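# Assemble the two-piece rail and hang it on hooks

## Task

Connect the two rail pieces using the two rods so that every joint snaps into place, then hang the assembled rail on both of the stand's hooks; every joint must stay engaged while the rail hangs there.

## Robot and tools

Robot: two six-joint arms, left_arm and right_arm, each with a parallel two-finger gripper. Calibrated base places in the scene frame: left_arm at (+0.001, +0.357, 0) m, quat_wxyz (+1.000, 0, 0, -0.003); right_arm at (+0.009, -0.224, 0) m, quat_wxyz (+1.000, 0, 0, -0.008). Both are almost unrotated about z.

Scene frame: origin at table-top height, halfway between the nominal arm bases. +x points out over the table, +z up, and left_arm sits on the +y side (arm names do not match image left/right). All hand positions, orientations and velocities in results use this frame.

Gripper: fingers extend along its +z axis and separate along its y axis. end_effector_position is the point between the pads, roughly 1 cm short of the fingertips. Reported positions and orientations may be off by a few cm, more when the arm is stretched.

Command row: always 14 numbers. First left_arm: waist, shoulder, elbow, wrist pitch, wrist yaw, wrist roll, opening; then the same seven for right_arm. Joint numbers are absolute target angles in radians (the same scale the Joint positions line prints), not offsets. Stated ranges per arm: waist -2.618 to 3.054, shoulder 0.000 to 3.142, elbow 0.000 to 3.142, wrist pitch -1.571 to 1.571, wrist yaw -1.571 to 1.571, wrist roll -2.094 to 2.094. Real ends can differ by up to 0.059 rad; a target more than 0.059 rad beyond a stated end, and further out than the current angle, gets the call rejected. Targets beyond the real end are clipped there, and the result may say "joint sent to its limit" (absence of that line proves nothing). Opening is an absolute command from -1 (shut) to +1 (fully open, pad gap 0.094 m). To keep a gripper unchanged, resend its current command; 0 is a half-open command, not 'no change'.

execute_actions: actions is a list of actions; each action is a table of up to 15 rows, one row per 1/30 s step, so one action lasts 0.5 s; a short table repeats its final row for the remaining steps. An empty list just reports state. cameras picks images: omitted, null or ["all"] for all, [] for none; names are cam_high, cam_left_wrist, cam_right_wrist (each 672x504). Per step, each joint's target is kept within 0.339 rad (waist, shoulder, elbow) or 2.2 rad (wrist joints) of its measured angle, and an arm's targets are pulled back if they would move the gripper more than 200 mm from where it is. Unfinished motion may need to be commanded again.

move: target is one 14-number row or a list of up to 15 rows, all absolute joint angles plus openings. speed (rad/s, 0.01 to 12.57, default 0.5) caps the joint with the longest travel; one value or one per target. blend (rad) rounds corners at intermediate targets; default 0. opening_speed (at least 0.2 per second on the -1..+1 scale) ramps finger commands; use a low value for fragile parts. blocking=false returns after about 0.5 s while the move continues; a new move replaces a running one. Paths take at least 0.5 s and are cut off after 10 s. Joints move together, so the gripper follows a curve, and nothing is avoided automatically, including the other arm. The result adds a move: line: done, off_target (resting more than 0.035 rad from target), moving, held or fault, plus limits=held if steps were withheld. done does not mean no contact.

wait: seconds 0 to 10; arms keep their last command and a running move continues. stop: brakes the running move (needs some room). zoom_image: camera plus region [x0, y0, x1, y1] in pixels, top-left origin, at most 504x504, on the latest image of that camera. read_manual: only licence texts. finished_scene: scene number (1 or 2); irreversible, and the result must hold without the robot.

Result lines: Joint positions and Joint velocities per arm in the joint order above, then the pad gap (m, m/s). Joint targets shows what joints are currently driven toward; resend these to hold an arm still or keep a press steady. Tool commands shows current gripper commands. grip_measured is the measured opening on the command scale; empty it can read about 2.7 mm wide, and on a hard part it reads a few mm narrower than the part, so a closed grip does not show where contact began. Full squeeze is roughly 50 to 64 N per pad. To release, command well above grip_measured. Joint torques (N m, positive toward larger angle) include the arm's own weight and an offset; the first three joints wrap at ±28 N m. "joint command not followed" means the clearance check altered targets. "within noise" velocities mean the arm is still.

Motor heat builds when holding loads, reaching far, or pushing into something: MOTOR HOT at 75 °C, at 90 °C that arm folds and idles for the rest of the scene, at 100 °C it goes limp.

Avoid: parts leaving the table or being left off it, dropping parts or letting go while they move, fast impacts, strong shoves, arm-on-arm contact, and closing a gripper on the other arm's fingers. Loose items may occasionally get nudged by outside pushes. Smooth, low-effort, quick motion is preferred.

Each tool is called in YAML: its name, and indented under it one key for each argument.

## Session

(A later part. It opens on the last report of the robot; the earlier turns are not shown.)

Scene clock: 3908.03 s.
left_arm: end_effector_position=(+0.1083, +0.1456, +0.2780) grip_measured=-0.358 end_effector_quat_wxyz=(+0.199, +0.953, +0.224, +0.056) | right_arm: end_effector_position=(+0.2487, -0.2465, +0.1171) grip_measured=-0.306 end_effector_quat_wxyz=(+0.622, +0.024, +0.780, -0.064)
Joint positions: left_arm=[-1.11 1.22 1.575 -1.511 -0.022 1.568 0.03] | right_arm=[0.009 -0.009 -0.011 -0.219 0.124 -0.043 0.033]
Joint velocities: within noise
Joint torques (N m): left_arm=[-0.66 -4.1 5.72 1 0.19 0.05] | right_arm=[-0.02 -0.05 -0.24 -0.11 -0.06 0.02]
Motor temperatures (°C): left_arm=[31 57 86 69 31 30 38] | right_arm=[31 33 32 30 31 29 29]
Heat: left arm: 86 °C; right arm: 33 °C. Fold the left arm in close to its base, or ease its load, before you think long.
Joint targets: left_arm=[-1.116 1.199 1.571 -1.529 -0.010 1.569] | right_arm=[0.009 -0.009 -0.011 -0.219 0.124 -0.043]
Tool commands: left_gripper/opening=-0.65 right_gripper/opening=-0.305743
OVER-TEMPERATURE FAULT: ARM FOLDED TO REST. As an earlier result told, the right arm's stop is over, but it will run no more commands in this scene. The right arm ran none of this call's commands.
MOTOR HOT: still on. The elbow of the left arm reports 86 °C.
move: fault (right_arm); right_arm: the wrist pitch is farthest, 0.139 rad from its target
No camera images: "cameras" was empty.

wait:
  seconds: 10
  cameras: []

wait:
  seconds: 10
  cameras: []

wait:
  seconds: 10
  cameras: ["cam_high", "cam_left_wrist"]

Scene clock: 3970.17 s.
left_arm: end_effector_position=(+0.1083, +0.1456, +0.2780) grip_measured=-0.358 end_effector_quat_wxyz=(+0.199, +0.953, +0.222, +0.057) | right_arm: end_effector_position=(+0.2487, -0.2465, +0.1171) grip_measured=-0.306 end_effector_quat_wxyz=(+0.622, +0.024, +0.780, -0.064)
Joint positions: left_arm=[-1.11 1.22 1.575 -1.511 -0.022 1.571 0.03] | right_arm=[0.009 -0.009 -0.011 -0.219 0.124 -0.043 0.033]
Joint velocities: within noise
Joint torques (N m): left_arm=[-0.68 -4.07 5.74 1 0.2 0.07] | right_arm=[-0.03 -0.09 -0.25 -0.1 -0.06 0.01]
Motor temperatures (°C): left_arm=[31 53 68 51 31 30 38] | right_arm=[31 33 32 30 31 29 29]
Heat: left arm: 68 °C; right arm: 33 °C.
Joint targets: left_arm=[-1.116 1.199 1.571 -1.529 -0.011 1.572] | right_arm=[0.009 -0.009 -0.011 -0.219 0.124 -0.043]
Tool commands: left_gripper/opening=-0.65 right_gripper/opening=-0.305743
OVER-TEMPERATURE FAULT: ARM FOLDED TO REST. As an earlier result told, the right arm's stop is over, but it will run no more commands in this scene.
MOTOR HOT: cleared for the motors of the left arm.
wait: 10.00 s; at rest from the start
No camera images: "cameras" was empty.

Scene clock: 3980.17 s.
left_arm: end_effector_position=(+0.1083, +0.1456, +0.2780) grip_measured=-0.358 end_effector_quat_wxyz=(+0.199, +0.953, +0.222, +0.057) | right_arm: end_effector_position=(+0.2487, -0.2465, +0.1171) grip_measured=-0.306 end_effector_quat_wxyz=(+0.622, +0.024, +0.780, -0.064)
Joint positions: left_arm=[-1.11 1.22 1.575 -1.511 -0.022 1.571 0.03] | right_arm=[0.009 -0.009 -0.011 -0.219 0.124 -0.043 0.033]
Joint velocities: within noise
Joint torques (N m): left_arm=[-0.68 -4.05 5.75 1 0.19 0.07] | right_arm=[-0.02 -0.06 -0.25 -0.11 -0.05 0.01]
Motor temperatures (°C): left_arm=[31 53 67 51 31 30 38] | right_arm=[31 33 32 30 31 29 29]
Heat: left arm: 67 °C; right arm: 33 °C.
Joint targets: left_arm=[-1.116 1.199 1.571 -1.529 -0.011 1.572] | right_arm=[0.009 -0.009 -0.011 -0.219 0.124 -0.043]
Tool commands: left_gripper/opening=-0.65 right_gripper/opening=-0.305743
OVER-TEMPERATURE FAULT: ARM FOLDED TO REST. As an earlier result told, the right arm's stop is over, but it will run no more commands in this scene.
wait: 10.00 s; at rest by 0.17 s
No camera images: "cameras" was empty.

Scene clock: 3990.17 s.
left_arm: end_effector_position=(+0.1083, +0.1456, +0.2780) grip_measured=-0.358 end_effector_quat_wxyz=(+0.199, +0.953, +0.222, +0.057) | right_arm: end_effector_position=(+0.2487, -0.2465, +0.1171) grip_measured=-0.306 end_effector_quat_wxyz=(+0.622, +0.024, +0.780, -0.064)
Joint positions: left_arm=[-1.11 1.22 1.575 -1.511 -0.022 1.571 0.03] | right_arm=[0.009 -0.009 -0.011 -0.219 0.124 -0.043 0.033]
Joint velocities: within noise
Joint torques (N m): left_arm=[-0.65 -4.08 5.72 1 0.19 0.07] | right_arm=[-0.01 -0.06 -0.25 -0.11 -0.06 0.01]
Motor temperatures (°C): left_arm=[31 53 66 50 31 30 38] | right_arm=[31 33 32 30 31 29 29]
Heat: left arm: 66 °C; right arm: 33 °C.
Joint targets: left_arm=[-1.116 1.199 1.571 -1.529 -0.011 1.572] | right_arm=[0.009 -0.009 -0.011 -0.219 0.124 -0.043]
Tool commands: left_gripper/opening=-0.65 right_gripper/opening=-0.305743
OVER-TEMPERATURE FAULT: ARM FOLDED TO REST. As an earlier result told, the right arm's stop is over, but it will run no more commands in this scene.
wait: 10.00 s; at rest by 0.17 s
Images, in order (width x height): cam_high 672x504, cam_left_wrist 672x504.

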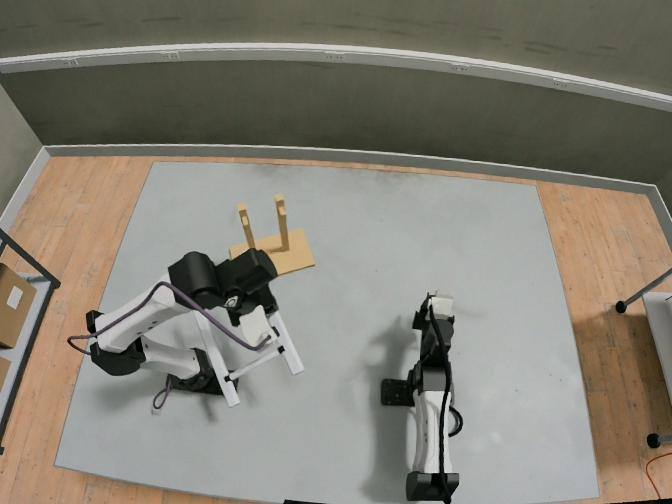

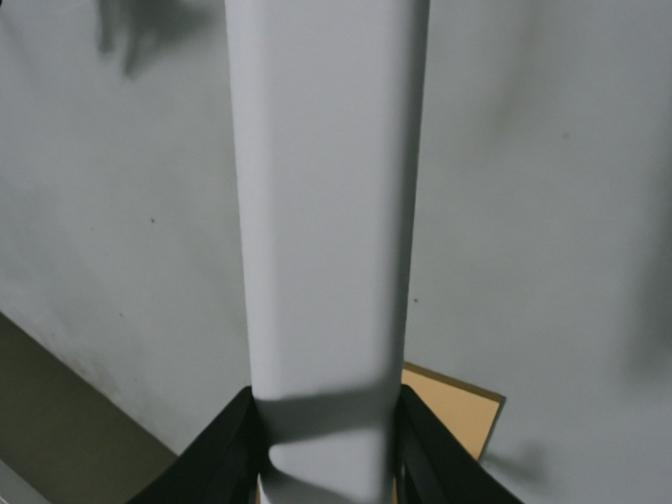

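move:
  target:
    - [-1.038, 1.36, 0.96, 0.543, -1.388, 1.583, -0.65, 0.007, -0.009, -0.011, -0.08, 0.052, -0.032, -0.32]
    - [-0.797, 1.499, 0.888, 0.765, -1.135, 1.583, -0.65, 0.007, -0.009, -0.011, -0.08, 0.052, -0.032, -0.32]
  speed: [0.65, 0.12]
  cameras: ["cam_high", "cam_left_wrist"]

zoom_image:
  camera: "cam_left_wrist"
  region: [380, 0, 672, 220]

zoom_image:
  camera: "cam_left_wrist"
  region: [380, 260, 672, 480]

zoom_image:
  camera: "cam_high"
  region: [180, 170, 360, 310]

Scene clock: 4007.37 s.
left_arm: end_effector_position=(+0.3802, +0.1907, +0.2795) grip_measured=-0.357 end_effector_quat_wxyz=(+0.400, +0.418, +0.575, +0.578) | right_arm: end_effector_position=(+0.2487, -0.2465, +0.1171) grip_measured=-0.306 end_effector_quat_wxyz=(+0.622, +0.024, +0.780, -0.064)
Joint positions: left_arm=[-0.793 1.508 0.886 0.597 -1.137 1.571 0.03] | right_arm=[0.009 -0.009 -0.011 -0.219 0.124 -0.043 0.033]
Joint velocities: within noise
Joint torques (N m): left_arm=[0.34 -6.69 7.6 3.41 0.14 0.15] | right_arm=[-0.03 -0.05 -0.25 -0.1 -0.06 0.02]
Motor temperatures (°C): left_arm=[31 53 65 54 31 30 38] | right_arm=[31 33 32 30 31 29 29]
Heat: left arm: 65 °C; right arm: 33 °C.
Joint targets: left_arm=[-0.788 1.500 0.887 0.763 -1.125 1.583] | right_arm=[0.009 -0.009 -0.011 -0.219 0.124 -0.043]
Tool commands: left_gripper/opening=-0.65 right_gripper/opening=-0.305743
OVER-TEMPERATURE FAULT: ARM FOLDED TO REST. As an earlier result told, the right arm's stop is over, but it will run no more commands in this scene. The right arm ran none of this call's commands.
move: fault (right_arm), off_target (left_arm); left_arm: the wrist pitch is farthest, 0.168 rad from its target; right_arm: the wrist pitch is farthest, 0.139 rad from its target
Images, in order (width x height): cam_high 672x504, cam_left_wrist 672x504.

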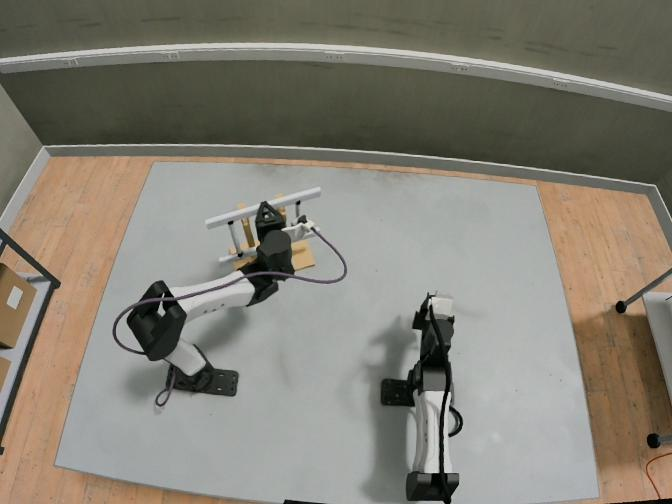

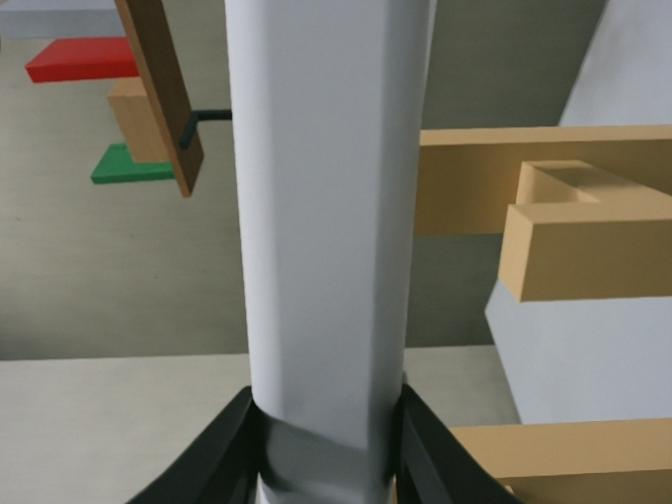

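Scaled by 1.726.

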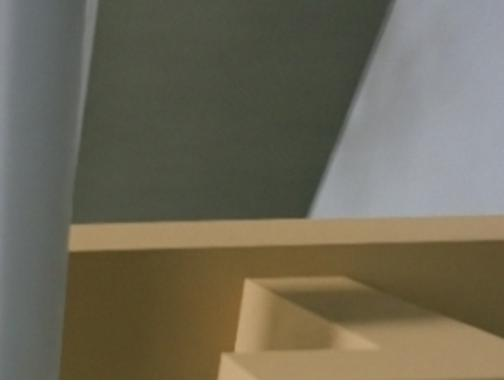

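Scaled by 1.726.

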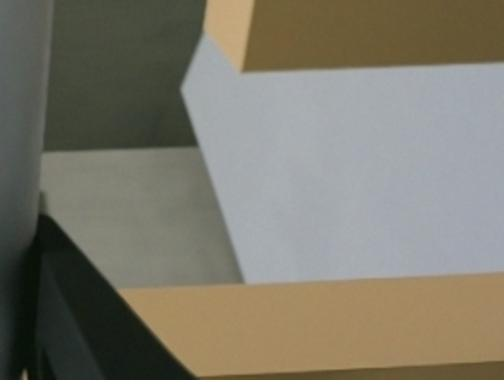

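Scaled by 2.800.

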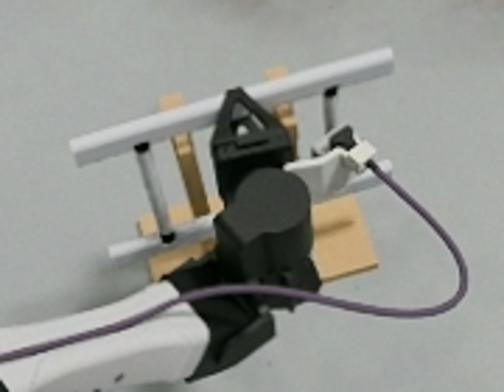

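move:
  target: [-0.787, 1.524, 0.880, 0.800, -1.137, 1.532, -0.65, 0.007, -0.009, -0.011, -0.08, 0.052, -0.032, -0.32]
  speed: 0.08
  cameras: ["cam_left_wrist"]

zoom_image:
  camera: "cam_left_wrist"
  region: [380, 100, 672, 320]

Scene clock: 4056.07 s.
left_arm: end_effector_position=(+0.3826, +0.1881, +0.2739) grip_measured=-0.357 end_effector_quat_wxyz=(+0.409, +0.410, +0.580, +0.573) | right_arm: end_effector_position=(+0.2487, -0.2465, +0.1171) grip_measured=-0.306 end_effector_quat_wxyz=(+0.622, +0.024, +0.780, -0.064)
Joint positions: left_arm=[-0.793 1.531 0.88 0.632 -1.135 1.549 0.03] | right_arm=[0.009 -0.009 -0.011 -0.219 0.124 -0.043 0.033]
Joint velocities: within noise
Joint torques (N m): left_arm=[0.39 -6.83 7.49 3.44 0.02 -0.2] | right_arm=[-0.03 -0.05 -0.24 -0.11 -0.06 0.01]
Motor temperatures (°C): left_arm=[31 58 65 78 31 30 38] | right_arm=[31 32 32 30 31 29 29]
Heat: left arm: 78 °C; right arm: 32 °C. Fold the left arm in close to its base, or ease its load, before you think long.
Joint targets: left_arm=[-0.787 1.523 0.880 0.801 -1.136 1.532] | right_arm=[0.009 -0.009 -0.011 -0.219 0.124 -0.043]
Tool commands: left_gripper/opening=-0.65 right_gripper/opening=-0.305743
OVER-TEMPERATURE FAULT: ARM FOLDED TO REST. As an earlier result told, the right arm's stop is over, but it will run no more commands in this scene. The right arm ran none of this call's commands.
MOTOR HOT: the wrist pitch of the left arm reports 78 °C; the controller's stop level is 90 °C. To cool a motor, set the load down, stop pushing, or move to a pose that needs little force.
move: fault (right_arm), off_target (left_arm); left_arm: the wrist pitch is farthest, 0.168 rad from its target; right_arm: the wrist pitch is farthest, 0.139 rad from its target
Images, in order (width x height): cam_left_wrist 672x504.

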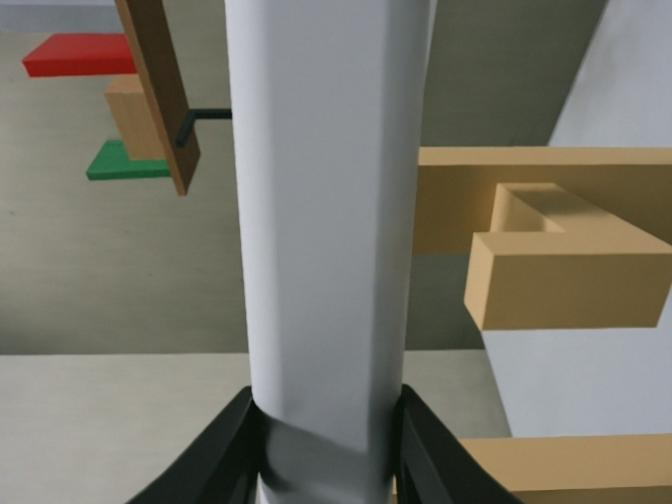

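Scaled by 1.726.

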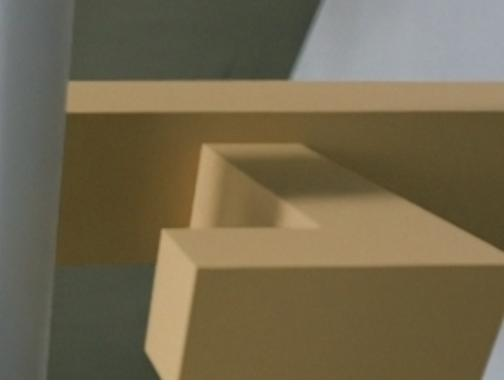

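move:
  target:
    - [-0.768, 1.524, 0.878, 0.800, -1.137, 1.532, -0.65, 0.007, -0.009, -0.011, -0.08, 0.052, -0.032, -0.32]
    - [-0.768, 1.5415, 0.852, 0.846, -1.137, 1.532, -0.65, 0.007, -0.009, -0.011, -0.08, 0.052, -0.032, -0.32]
    - [-0.768, 1.557, 0.831, 0.882, -1.137, 1.532, -0.65, 0.007, -0.009, -0.011, -0.08, 0.052, -0.032, -0.32]
  speed: 0.08
  cameras: ["cam_left_wrist"]

Scene clock: 4069.63 s.
left_arm: end_effector_position=(+0.3851, +0.1948, +0.2545) grip_measured=-0.357 end_effector_quat_wxyz=(+0.404, +0.405, +0.584, +0.576) | right_arm: end_effector_position=(+0.2487, -0.2465, +0.1171) grip_measured=-0.306 end_effector_quat_wxyz=(+0.622, +0.024, +0.780, -0.064)
Joint positions: left_arm=[-0.776 1.565 0.83 0.714 -1.135 1.546 0.03] | right_arm=[0.009 -0.009 -0.011 -0.219 0.124 -0.043 0.033]
Joint velocities: within noise
Joint torques (N m): left_arm=[0.49 -6.91 7.3 3.44 0.02 -0.18] | right_arm=[-0.01 -0.05 -0.25 -0.1 -0.06 0.02]
Motor temperatures (°C): left_arm=[31 58 66 74 31 30 38] | right_arm=[31 32 32 30 31 29 29]
Heat: left arm: 74 °C; right arm: 32 °C. Fold the left arm in close to its base, or ease its load, before you think long.
Joint targets: left_arm=[-0.769 1.557 0.830 0.881 -1.137 1.531] | right_arm=[0.009 -0.009 -0.011 -0.219 0.124 -0.043]
Tool commands: left_gripper/opening=-0.65 right_gripper/opening=-0.305743
OVER-TEMPERATURE FAULT: ARM FOLDED TO REST. As an earlier result told, the right arm's stop is over, but it will run no more commands in this scene. The right arm ran none of this call's commands.
MOTOR HOT: still on. The wrist pitch of the left arm reports 74 °C.
move: fault (right_arm), off_target (left_arm); left_arm: the wrist pitch is farthest, 0.168 rad from its target; right_arm: the wrist pitch is farthest, 0.139 rad from its target
Images, in order (width x height): cam_left_wrist 672x504.

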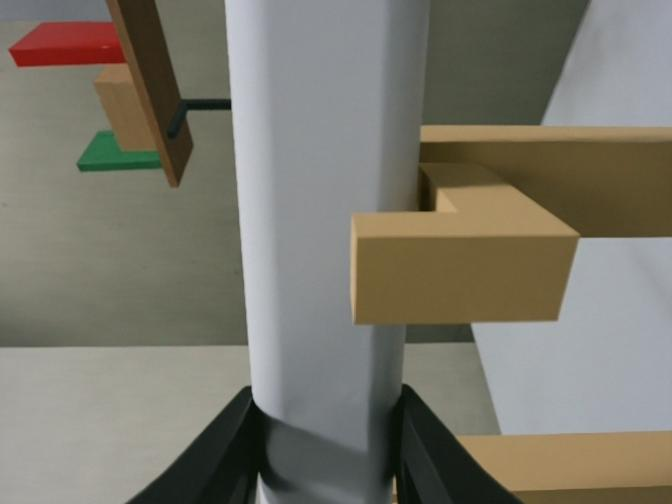

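move:
  target:
    - [-0.768, 1.568, 0.817, 0.905, -1.137, 1.532, -0.65, 0.007, -0.009, -0.011, -0.08, 0.052, -0.032, -0.32]
    - [-0.768, 1.578, 0.803, 0.905, -1.137, 1.532, -0.65, 0.007, -0.009, -0.011, -0.08, 0.052, -0.032, -0.32]
  speed: 0.08
  cameras: ["cam_left_wrist", "cam_high"]

zoom_image:
  camera: "cam_high"
  region: [190, 170, 350, 300]

Scene clock: 4075.90 s.
left_arm: end_effector_position=(+0.3849, +0.1950, +0.2517) grip_measured=-0.357 end_effector_quat_wxyz=(+0.413, +0.396, +0.585, +0.574) | right_arm: end_effector_position=(+0.2487, -0.2465, +0.1171) grip_measured=-0.306 end_effector_quat_wxyz=(+0.622, +0.024, +0.780, -0.064)
Joint positions: left_arm=[-0.776 1.577 0.813 0.767 -1.135 1.545 0.03] | right_arm=[0.009 -0.009 -0.011 -0.219 0.124 -0.043 0.033]
Joint velocities: within noise
Joint torques (N m): left_arm=[0.59 -6.22 6.46 3.15 0.03 -0.14] | right_arm=[-0.05 -0.06 -0.24 -0.11 -0.05 0.01]
Motor temperatures (°C): left_arm=[31 58 66 76 31 30 38] | right_arm=[31 32 32 30 31 29 29]
Heat: left arm: 76 °C; right arm: 32 °C. Fold the left arm in close to its base, or ease its load, before you think long.
Joint targets: left_arm=[-0.768 1.578 0.804 0.905 -1.137 1.532] | right_arm=[0.009 -0.009 -0.011 -0.219 0.124 -0.043]
Tool commands: left_gripper/opening=-0.65 right_gripper/opening=-0.305743
OVER-TEMPERATURE FAULT: ARM FOLDED TO REST. As an earlier result told, the right arm's stop is over, but it will run no more commands in this scene. The right arm ran none of this call's commands.
MOTOR HOT: still on. The wrist pitch of the left arm reports 76 °C.
move: fault (right_arm), off_target (left_arm); left_arm: the wrist pitch is farthest, 0.138 rad from its target; right_arm: the wrist pitch is farthest, 0.139 rad from its target
Images, in order (width x height): cam_high 672x504, cam_left_wrist 672x504.

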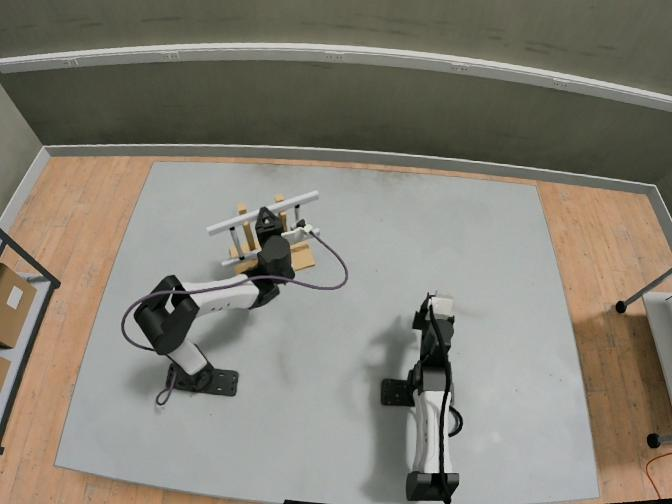

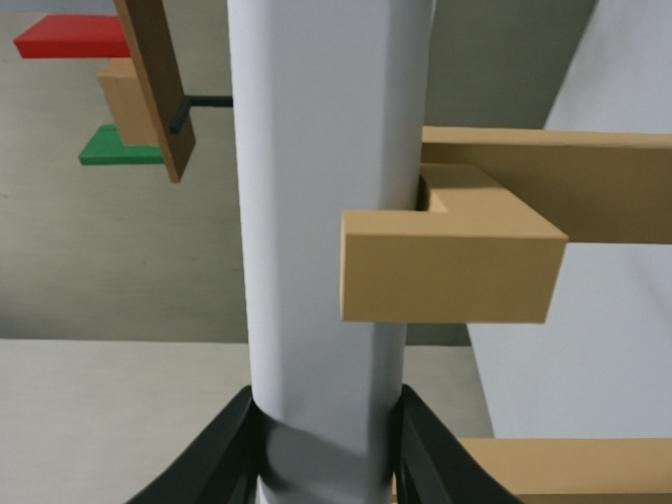

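Scaled by 3.150.

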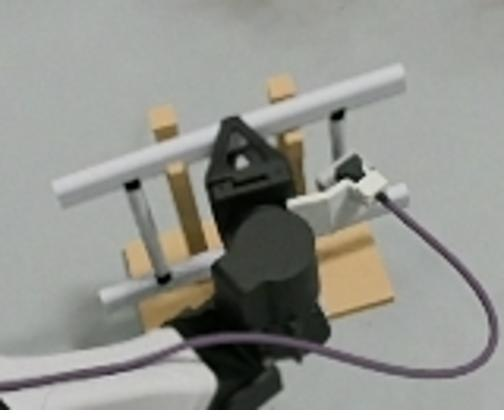

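move:
  target:
    - [-0.768, 1.590, 0.787, 0.905, -1.137, 1.532, -0.65, 0.007, -0.009, -0.011, -0.08, 0.052, -0.032, -0.32]
    - [-0.768, 1.602, 0.772, 0.905, -1.137, 1.532, -0.65, 0.007, -0.009, -0.011, -0.08, 0.052, -0.032, -0.32]
  speed: 0.08
  cameras: ["cam_left_wrist"]

Scene clock: 4084.33 s.
left_arm: end_effector_position=(+0.3840, +0.1951, +0.2515) grip_measured=-0.357 end_effector_quat_wxyz=(+0.423, +0.387, +0.585, +0.574) | right_arm: end_effector_position=(+0.2487, -0.2465, +0.1171) grip_measured=-0.306 end_effector_quat_wxyz=(+0.622, +0.024, +0.780, -0.064)
Joint positions: left_arm=[-0.778 1.586 0.797 0.827 -1.135 1.555 0.03] | right_arm=[0.009 -0.009 -0.011 -0.219 0.124 -0.043 0.033]
Joint velocities: within noise
Joint torques (N m): left_arm=[0.57 -5.07 5 2.52 0.05 -0.27] | right_arm=[-0.03 -0.08 -0.24 -0.1 -0.05 0.02]
Motor temperatures (°C): left_arm=[31 58 66 73 31 30 38] | right_arm=[31 32 32 30 31 29 29]
Heat: left arm: 73 °C; right arm: 32 °C. Fold the left arm in close to its base, or ease its load, before you think long.
Joint targets: left_arm=[-0.770 1.602 0.773 0.906 -1.137 1.532] | right_arm=[0.009 -0.009 -0.011 -0.219 0.124 -0.043]
Tool commands: left_gripper/opening=-0.65 right_gripper/opening=-0.305743
OVER-TEMPERATURE FAULT: ARM FOLDED TO REST. As an earlier result told, the right arm's stop is over, but it will run no more commands in this scene. The right arm ran none of this call's commands.
MOTOR HOT: still on. The wrist pitch of the left arm reports 73 °C.
move: fault (right_arm), off_target (left_arm); left_arm: the wrist pitch is farthest, 0.078 rad from its target; right_arm: the wrist pitch is farthest, 0.139 rad from its target
Images, in order (width x height): cam_left_wrist 672x504.

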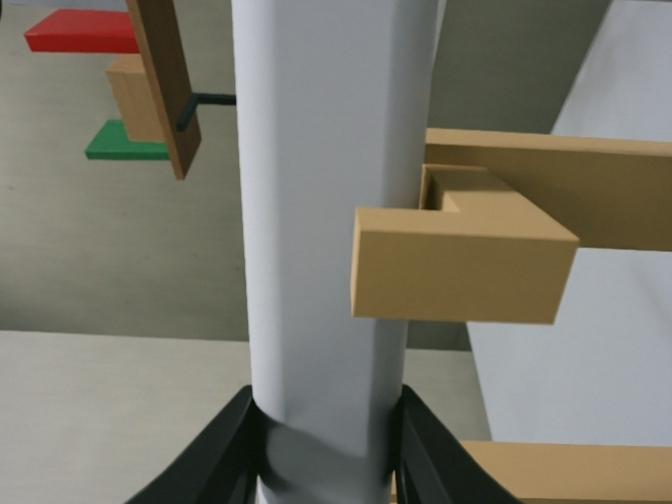

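move:
  target: [-0.768, 1.602, 0.772, 0.905, -1.137, 1.605, -0.65, 0.007, -0.009, -0.011, -0.08, 0.052, -0.032, -0.32]
  speed: 0.05
  cameras: ["cam_left_wrist"]

zoom_image:
  camera: "cam_left_wrist"
  region: [340, 110, 600, 340]

Scene clock: 4106.03 s.
left_arm: end_effector_position=(+0.3842, +0.1946, +0.2507) grip_measured=-0.357 end_effector_quat_wxyz=(+0.413, +0.399, +0.577, +0.581) | right_arm: end_effector_position=(+0.2487, -0.2465, +0.1171) grip_measured=-0.306 end_effector_quat_wxyz=(+0.622, +0.024, +0.780, -0.064)
Joint positions: left_arm=[-0.778 1.589 0.794 0.836 -1.132 1.595 0.03] | right_arm=[0.009 -0.009 -0.011 -0.219 0.124 -0.043 0.033]
Joint velocities: within noise
Joint torques (N m): left_arm=[0.47 -5.34 5.2 2.44 0.02 0.11] | right_arm=[-0.03 -0.05 -0.27 -0.11 -0.06 0.01]
Motor temperatures (°C): left_arm=[31 56 64 71 31 30 38] | right_arm=[31 32 32 30 31 29 29]
Heat: left arm: 71 °C; right arm: 32 °C.
Joint targets: left_arm=[-0.771 1.601 0.772 0.905 -1.136 1.605] | right_arm=[0.009 -0.009 -0.011 -0.219 0.124 -0.043]
Tool commands: left_gripper/opening=-0.65 right_gripper/opening=-0.305742
OVER-TEMPERATURE FAULT: ARM FOLDED TO REST. As an earlier result told, the right arm's stop is over, but it will run no more commands in this scene. The right arm ran none of this call's commands.
MOTOR HOT: cleared for the motors of the left arm.
move: fault (right_arm), off_target (left_arm); left_arm: the wrist pitch is farthest, 0.069 rad from its target; right_arm: the wrist pitch is farthest, 0.139 rad from its target
Images, in order (width x height): cam_left_wrist 672x504.

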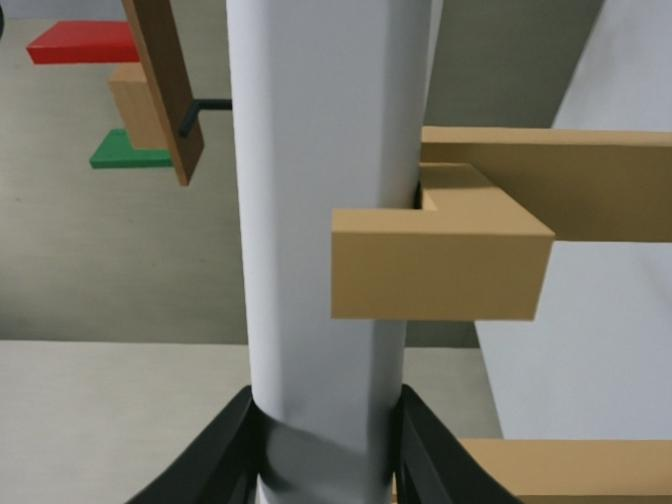

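Scaled by 1.938.

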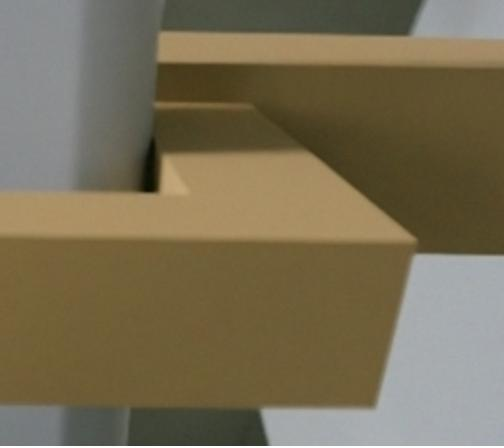

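move:
  target: [-0.768, 1.618, 0.748, 0.89, -1.137, 1.605, -0.65, 0.007, -0.009, -0.011, -0.08, 0.052, -0.032, -0.32]
  speed: 0.06
  cameras: ["cam_left_wrist", "cam_high"]

zoom_image:
  camera: "cam_high"
  region: [190, 170, 350, 300]

Scene clock: 4116.83 s.
left_arm: end_effector_position=(+0.3841, +0.1949, +0.2492) grip_measured=-0.357 end_effector_quat_wxyz=(+0.416, +0.398, +0.573, +0.583) | right_arm: end_effector_position=(+0.2487, -0.2465, +0.1171) grip_measured=-0.306 end_effector_quat_wxyz=(+0.622, +0.024, +0.780, -0.064)
Joint positions: left_arm=[-0.776 1.595 0.782 0.872 -1.126 1.611 0.03] | right_arm=[0.009 -0.009 -0.011 -0.219 0.124 -0.043 0.033]
Joint velocities: within noise
Joint torques (N m): left_arm=[0.49 -4.46 4.08 1.95 -0.03 -0.06] | right_arm=[-0.03 -0.06 -0.25 -0.1 -0.05 0.02]
Motor temperatures (°C): left_arm=[31 55 63 68 31 30 38] | right_arm=[31 32 32 30 31 29 29]
Heat: left arm: 68 °C; right arm: 32 °C.
Joint targets: left_arm=[-0.769 1.618 0.747 0.890 -1.137 1.605] | right_arm=[0.009 -0.009 -0.011 -0.219 0.124 -0.043]
Tool commands: left_gripper/opening=-0.65 right_gripper/opening=-0.305743
OVER-TEMPERATURE FAULT: ARM FOLDED TO REST. As an earlier result told, the right arm's stop is over, but it will run no more commands in this scene. The right arm ran none of this call's commands.
move: fault (right_arm); right_arm: the wrist pitch is farthest, 0.139 rad from its target
Images, in order (width x height): cam_high 672x504, cam_left_wrist 672x504.

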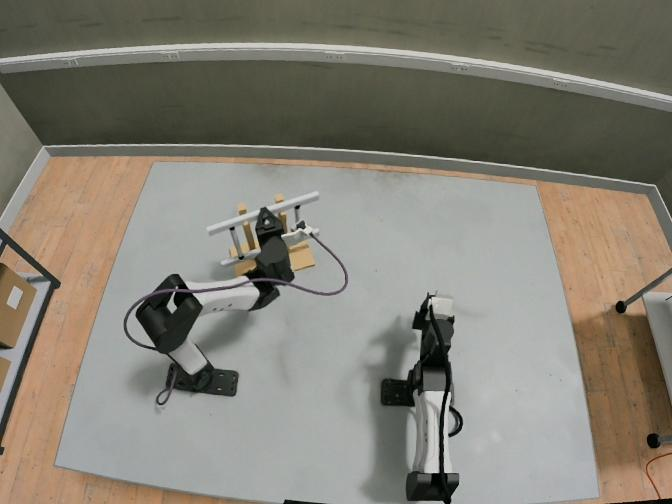

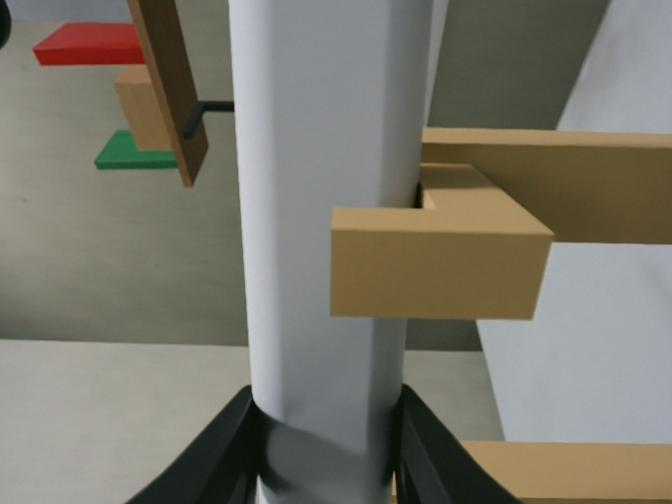

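Scaled by 3.150.

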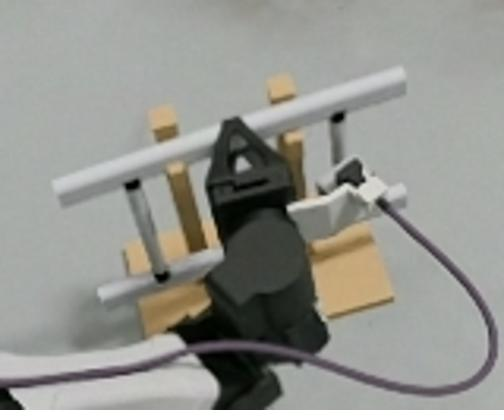

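zoom_image:
  camera: "cam_high"
  region: [225, 185, 305, 245]

zoom_image:
  camera: "cam_left_wrist"
  region: [330, 380, 672, 504]

Scaled by 6.300.

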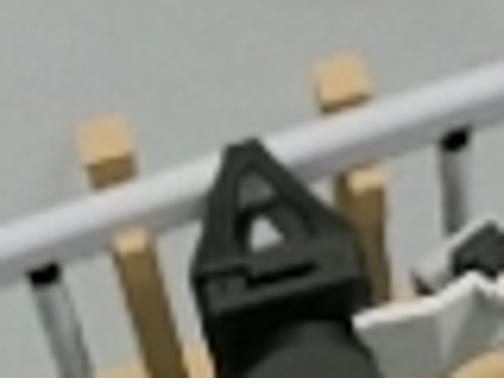

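Scaled by 1.474.

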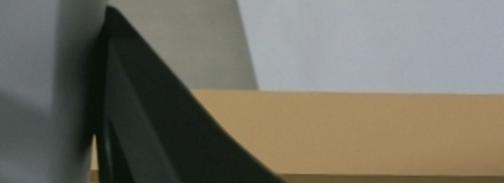

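move:
  target: [-0.768, 1.612, 0.755, 0.89, -1.137, 1.605, 0.6, 0.007, -0.009, -0.011, -0.08, 0.052, -0.032, -0.32]
  speed: 0.05
  opening_speed: 0.6
  cameras: ["cam_left_wrist", "cam_high"]

zoom_image:
  camera: "cam_high"
  region: [190, 170, 350, 300]

Scene clock: 4162.90 s.
left_arm: end_effector_position=(+0.3822, +0.1955, +0.2475) grip_measured=+0.598 end_effector_quat_wxyz=(+0.412, +0.398, +0.575, +0.584) | right_arm: end_effector_position=(+0.2487, -0.2465, +0.1171) grip_measured=-0.306 end_effector_quat_wxyz=(+0.622, +0.024, +0.780, -0.064)
Joint positions: left_arm=[-0.781 1.595 0.777 0.872 -1.138 1.611 0.075] | right_arm=[0.009 -0.009 -0.011 -0.219 0.124 -0.043 0.033]
Joint velocities: within noise
Joint torques (N m): left_arm=[0.58 -4.96 5.04 1.93 -0.02 -0.07] | right_arm=[-0.01 -0.05 -0.27 -0.1 -0.06 0.01]
Motor temperatures (°C): left_arm=[31 53 59 64 31 30 38] | right_arm=[31 32 32 30 31 29 29]
Heat: left arm: 64 °C; right arm: 32 °C.
Joint targets: left_arm=[-0.773 1.612 0.755 0.889 -1.149 1.605] | right_arm=[0.009 -0.009 -0.011 -0.219 0.124 -0.043]
Tool commands: left_gripper/opening=+0.6 right_gripper/opening=-0.305743
OVER-TEMPERATURE FAULT: ARM FOLDED TO REST. As an earlier result told, the right arm's stop is over, but it will run no more commands in this scene. The right arm ran none of this call's commands.
move: fault (right_arm); right_arm: the wrist pitch is farthest, 0.139 rad from its target
Images, in order (width x height): cam_high 672x504, cam_left_wrist 672x504.

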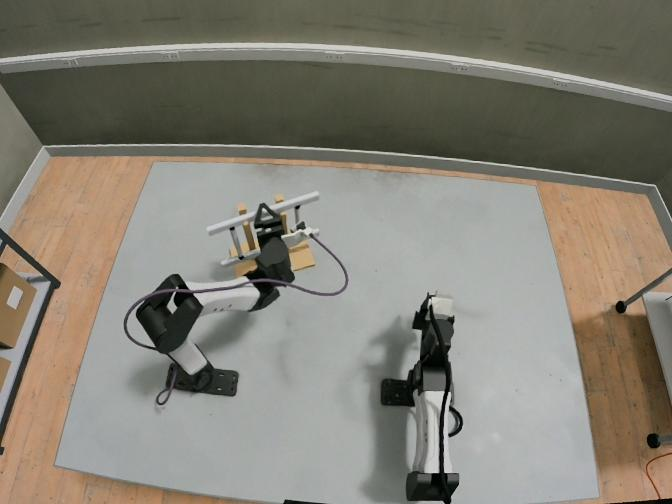

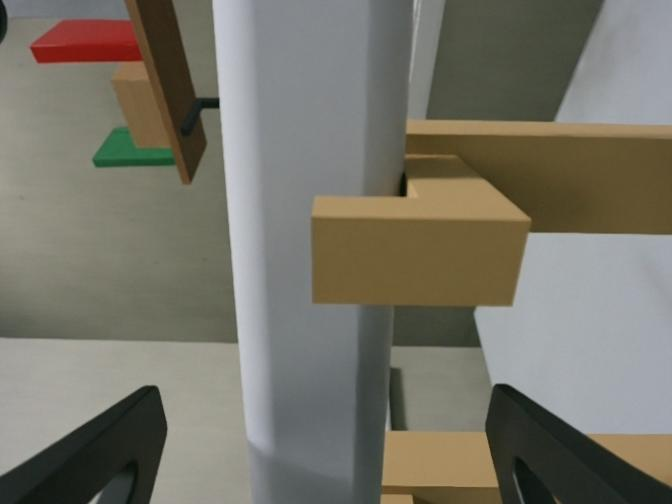

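Scaled by 3.150.

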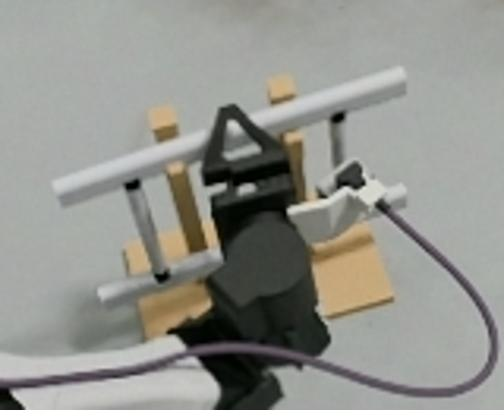

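move:
  target:
    - [-0.925, 1.49, 0.757, 0.80, -1.285, 1.605, 0.6, 0.007, -0.009, -0.011, -0.08, 0.052, -0.032, -0.32]
    - [-1.075, 1.445, 0.725, 0.78, -1.432, 1.605, 0.6, 0.007, -0.009, -0.011, -0.08, 0.052, -0.032, -0.32]
  speed: [0.12, 0.2]
  blend: [0.03, 0]
  cameras: ["cam_left_wrist", "cam_high"]

zoom_image:
  camera: "cam_high"
  region: [190, 170, 350, 300]

Scene clock: 4173.73 s.
left_arm: end_effector_position=(+0.3006, +0.1588, +0.2694) grip_measured=+0.598 end_effector_quat_wxyz=(+0.428, +0.388, +0.585, +0.570) | right_arm: end_effector_position=(+0.2487, -0.2465, +0.1171) grip_measured=-0.306 end_effector_quat_wxyz=(+0.622, +0.024, +0.780, -0.064)
Joint positions: left_arm=[-1.071 1.47 0.748 0.821 -1.418 1.611 0.075] | right_arm=[0.009 -0.009 -0.011 -0.219 0.124 -0.043 0.033]
Joint velocities: within noise
Joint torques (N m): left_arm=[-0.51 -7.32 5.11 1.18 -0.02 -0.06] | right_arm=[-0.02 -0.08 -0.25 -0.1 -0.06 0.02]
Motor temperatures (°C): left_arm=[31 53 60 63 31 30 38] | right_arm=[31 32 32 30 31 29 29]
Heat: left arm: 63 °C; right arm: 32 °C.
Joint targets: left_arm=[-1.074 1.445 0.725 0.781 -1.432 1.605] | right_arm=[0.009 -0.009 -0.011 -0.219 0.124 -0.043]
Tool commands: left_gripper/opening=+0.6 right_gripper/opening=-0.305743
OVER-TEMPERATURE FAULT: ARM FOLDED TO REST. As an earlier result told, the right arm's stop is over, but it will run no more commands in this scene. The right arm ran none of this call's commands.
move: fault (right_arm), off_target (left_arm); left_arm: the wrist pitch is farthest, 0.041 rad from its target; right_arm: the wrist pitch is farthest, 0.139 rad from its target
Images, in order (width x height): cam_high 672x504, cam_left_wrist 672x504.

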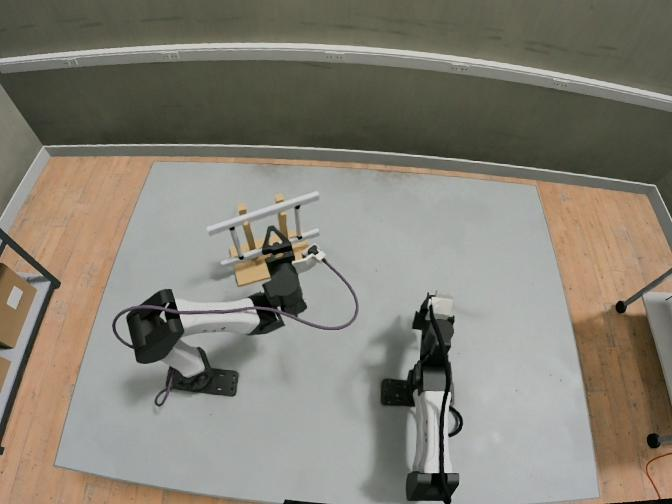

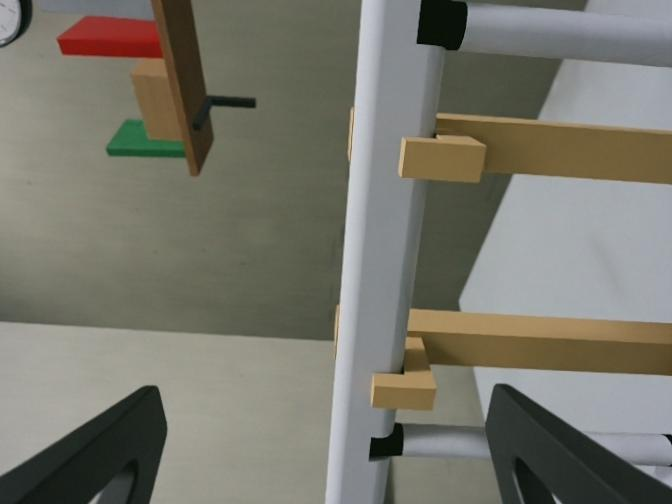

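Scaled by 3.150.

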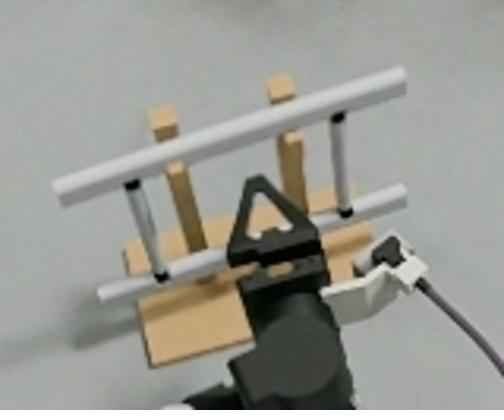

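zoom_image:
  camera: "cam_left_wrist"
  region: [380, 0, 520, 100]

zoom_image:
  camera: "cam_left_wrist"
  region: [340, 390, 480, 490]

zoom_image:
  camera: "cam_high"
  region: [200, 180, 330, 275]

Scaled by 3.600.

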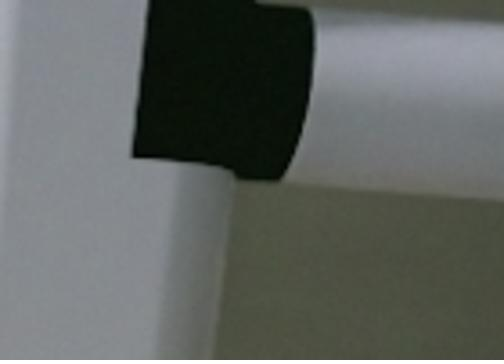

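Scaled by 3.600.

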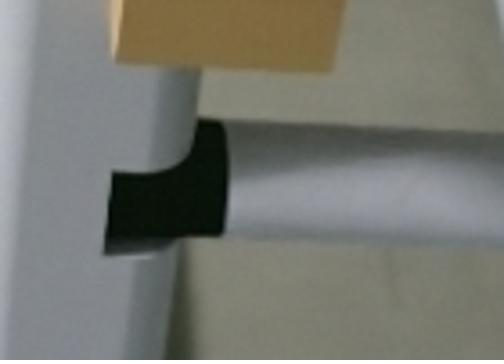

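Scaled by 3.877.

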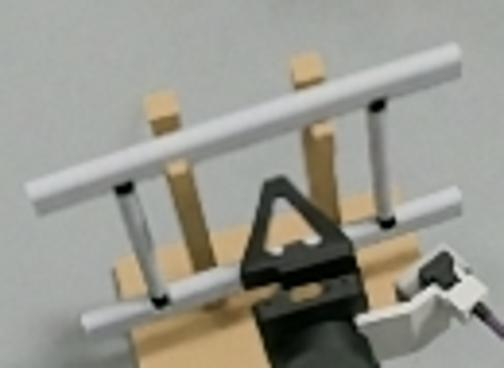

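move:
  target: [-1.074, 1.70, 0.55, 1.18, -1.43, 1.605, 0.6, 0.007, -0.009, -0.011, -0.08, 0.052, -0.032, -0.32]
  speed: 0.4
  cameras: ["cam_left_wrist"]

zoom_image:
  camera: "cam_left_wrist"
  region: [330, 0, 672, 250]

zoom_image:
  camera: "cam_left_wrist"
  region: [330, 254, 672, 504]

Scene clock: 4202.13 s.
left_arm: end_effector_position=(+0.2982, +0.1631, +0.1829) grip_measured=+0.598 end_effector_quat_wxyz=(+0.400, +0.415, +0.572, +0.584) | right_arm: end_effector_position=(+0.2487, -0.2465, +0.1171) grip_measured=-0.306 end_effector_quat_wxyz=(+0.622, +0.024, +0.780, -0.064)
Joint positions: left_arm=[-1.071 1.688 0.569 1.132 -1.419 1.611 0.075] | right_arm=[0.009 -0.009 -0.011 -0.219 0.124 -0.043 0.033]
Joint velocities: within noise
Joint torques (N m): left_arm=[-0.49 -4.85 4.11 2.02 -0.06 -0.06] | right_arm=[-0.02 -0.05 -0.25 -0.11 -0.06 0.01]
Motor temperatures (°C): left_arm=[31 57 60 57 31 30 37] | right_arm=[31 32 32 30 31 29 29]
Heat: left arm: 60 °C; right arm: 32 °C.
Joint targets: left_arm=[-1.074 1.701 0.551 1.179 -1.430 1.605] | right_arm=[0.009 -0.009 -0.011 -0.219 0.124 -0.043]
Tool commands: left_gripper/opening=+0.6 right_gripper/opening=-0.305743
OVER-TEMPERATURE FAULT: ARM FOLDED TO REST. As an earlier result told, the right arm's stop is over, but it will run no more commands in this scene. The right arm ran none of this call's commands.
move: fault (right_arm), off_target (left_arm); left_arm: the wrist pitch is farthest, 0.048 rad from its target; right_arm: the wrist pitch is farthest, 0.139 rad from its target
Images, in order (width x height): cam_left_wrist 672x504.

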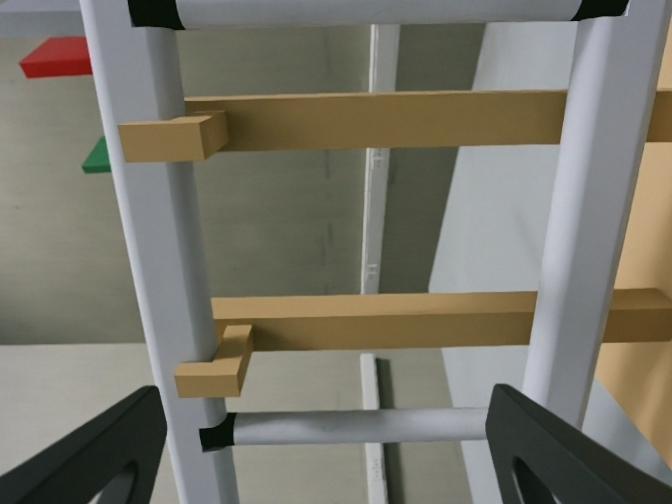

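Scaled by 1.474.

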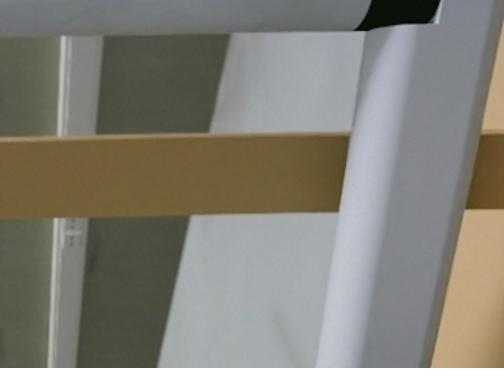

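Scaled by 1.474.

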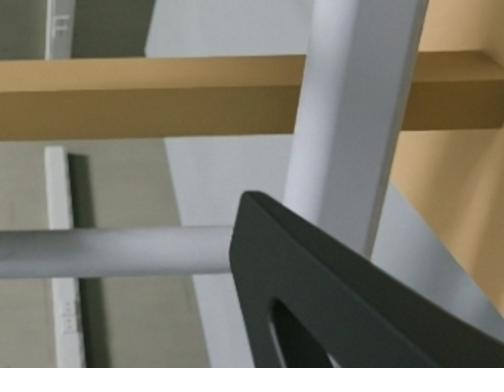

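zoom_image:
  camera: "cam_left_wrist"
  region: [180, 395, 260, 465]

zoom_image:
  camera: "cam_left_wrist"
  region: [100, 0, 220, 60]

zoom_image:
  camera: "cam_left_wrist"
  region: [550, 0, 670, 60]

Scaled by 6.300.

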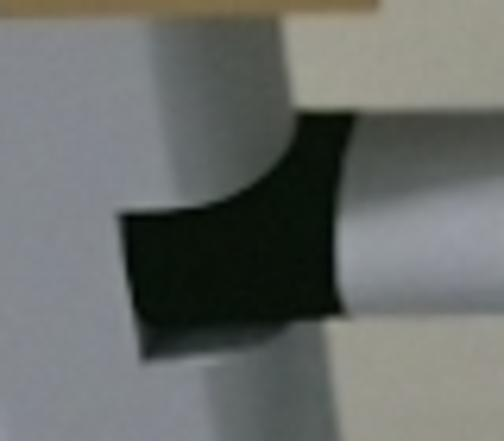

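Scaled by 4.200.

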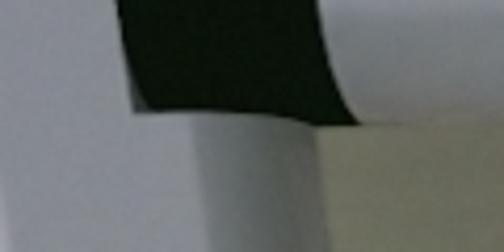

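Scaled by 4.200.

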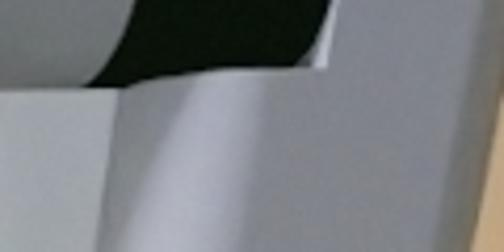

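move:
  target:
    - [-1.10, 1.30, 1.05, 0.45, -1.35, 1.5, 0.0, 0.007, -0.009, -0.011, -0.08, 0.052, -0.032, -0.32]
    - [-1.0, 1.25, 1.6, 0.0, -0.9, 1.0, 0.0, 0.007, -0.009, -0.011, -0.08, 0.052, -0.032, -0.32]
    - [0.30, 1.41, 2.71, 0.21, 0.0, 0.0, 0.0, 0.007, -0.009, -0.011, -0.08, 0.052, -0.032, -0.32]
  speed: [0.5, 0.7, 0.8]
  blend: [0.1, 0.1, 0]
  opening_speed: 1.0
  cameras: ["cam_high", "cam_right_wrist"]

zoom_image:
  camera: "cam_high"
  region: [195, 175, 335, 295]

Scene clock: 4222.20 s.
left_arm: end_effector_position=(-0.0247, +0.3516, +0.8710) grip_measured=+0.002 end_effector_quat_wxyz=(+0.989, -0.008, +0.008, +0.149) | right_arm: end_effector_position=(+0.2487, -0.2465, +0.1171) grip_measured=-0.306 end_effector_quat_wxyz=(+0.622, +0.024, +0.780, -0.064)
Joint positions: left_arm=[0.302 1.385 2.724 0.214 -0.013 0.003 0.047] | right_arm=[0.009 -0.009 -0.011 -0.219 0.124 -0.043 0.033]
Joint velocities: within noise
Joint torques (N m): left_arm=[0.47 3.12 -0.79 -0.29 0.18 -0.07] | right_arm=[-0.03 -0.05 -0.25 -0.11 -0.06 0.02]
Motor temperatures (°C): left_arm=[31 55 59 58 31 30 36] | right_arm=[31 32 32 30 31 29 29]
Heat: left arm: 59 °C; right arm: 32 °C.
Joint targets: left_arm=[0.309 1.396 2.723 0.222 0.001 -0.010] | right_arm=[0.009 -0.009 -0.011 -0.219 0.124 -0.043]
Tool commands: left_gripper/opening=+0.0 right_gripper/opening=-0.305743
OVER-TEMPERATURE FAULT: ARM FOLDED TO REST. As an earlier result told, the right arm's stop is over, but it will run no more commands in this scene. The right arm ran none of this call's commands.
move: fault (right_arm); right_arm: the wrist pitch is farthest, 0.139 rad from its target
Images, in order (width x height): cam_high 672x504, cam_right_wrist 672x504.

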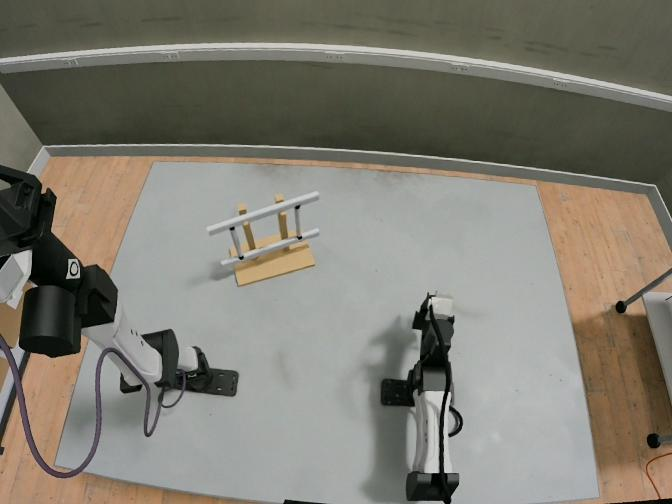

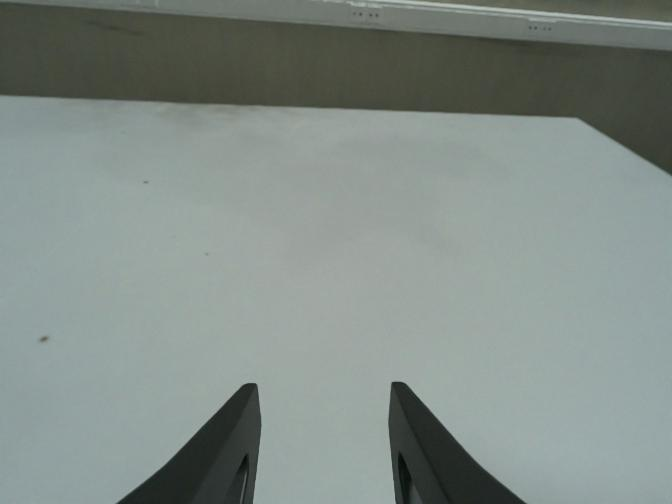

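Scaled by 3.600.

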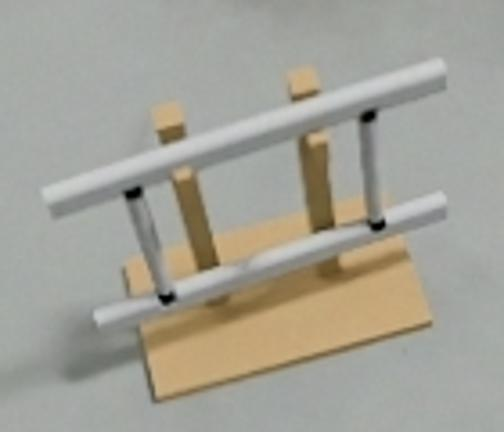

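finished_scene:
  scene: 2

The scene is finished: the task was done.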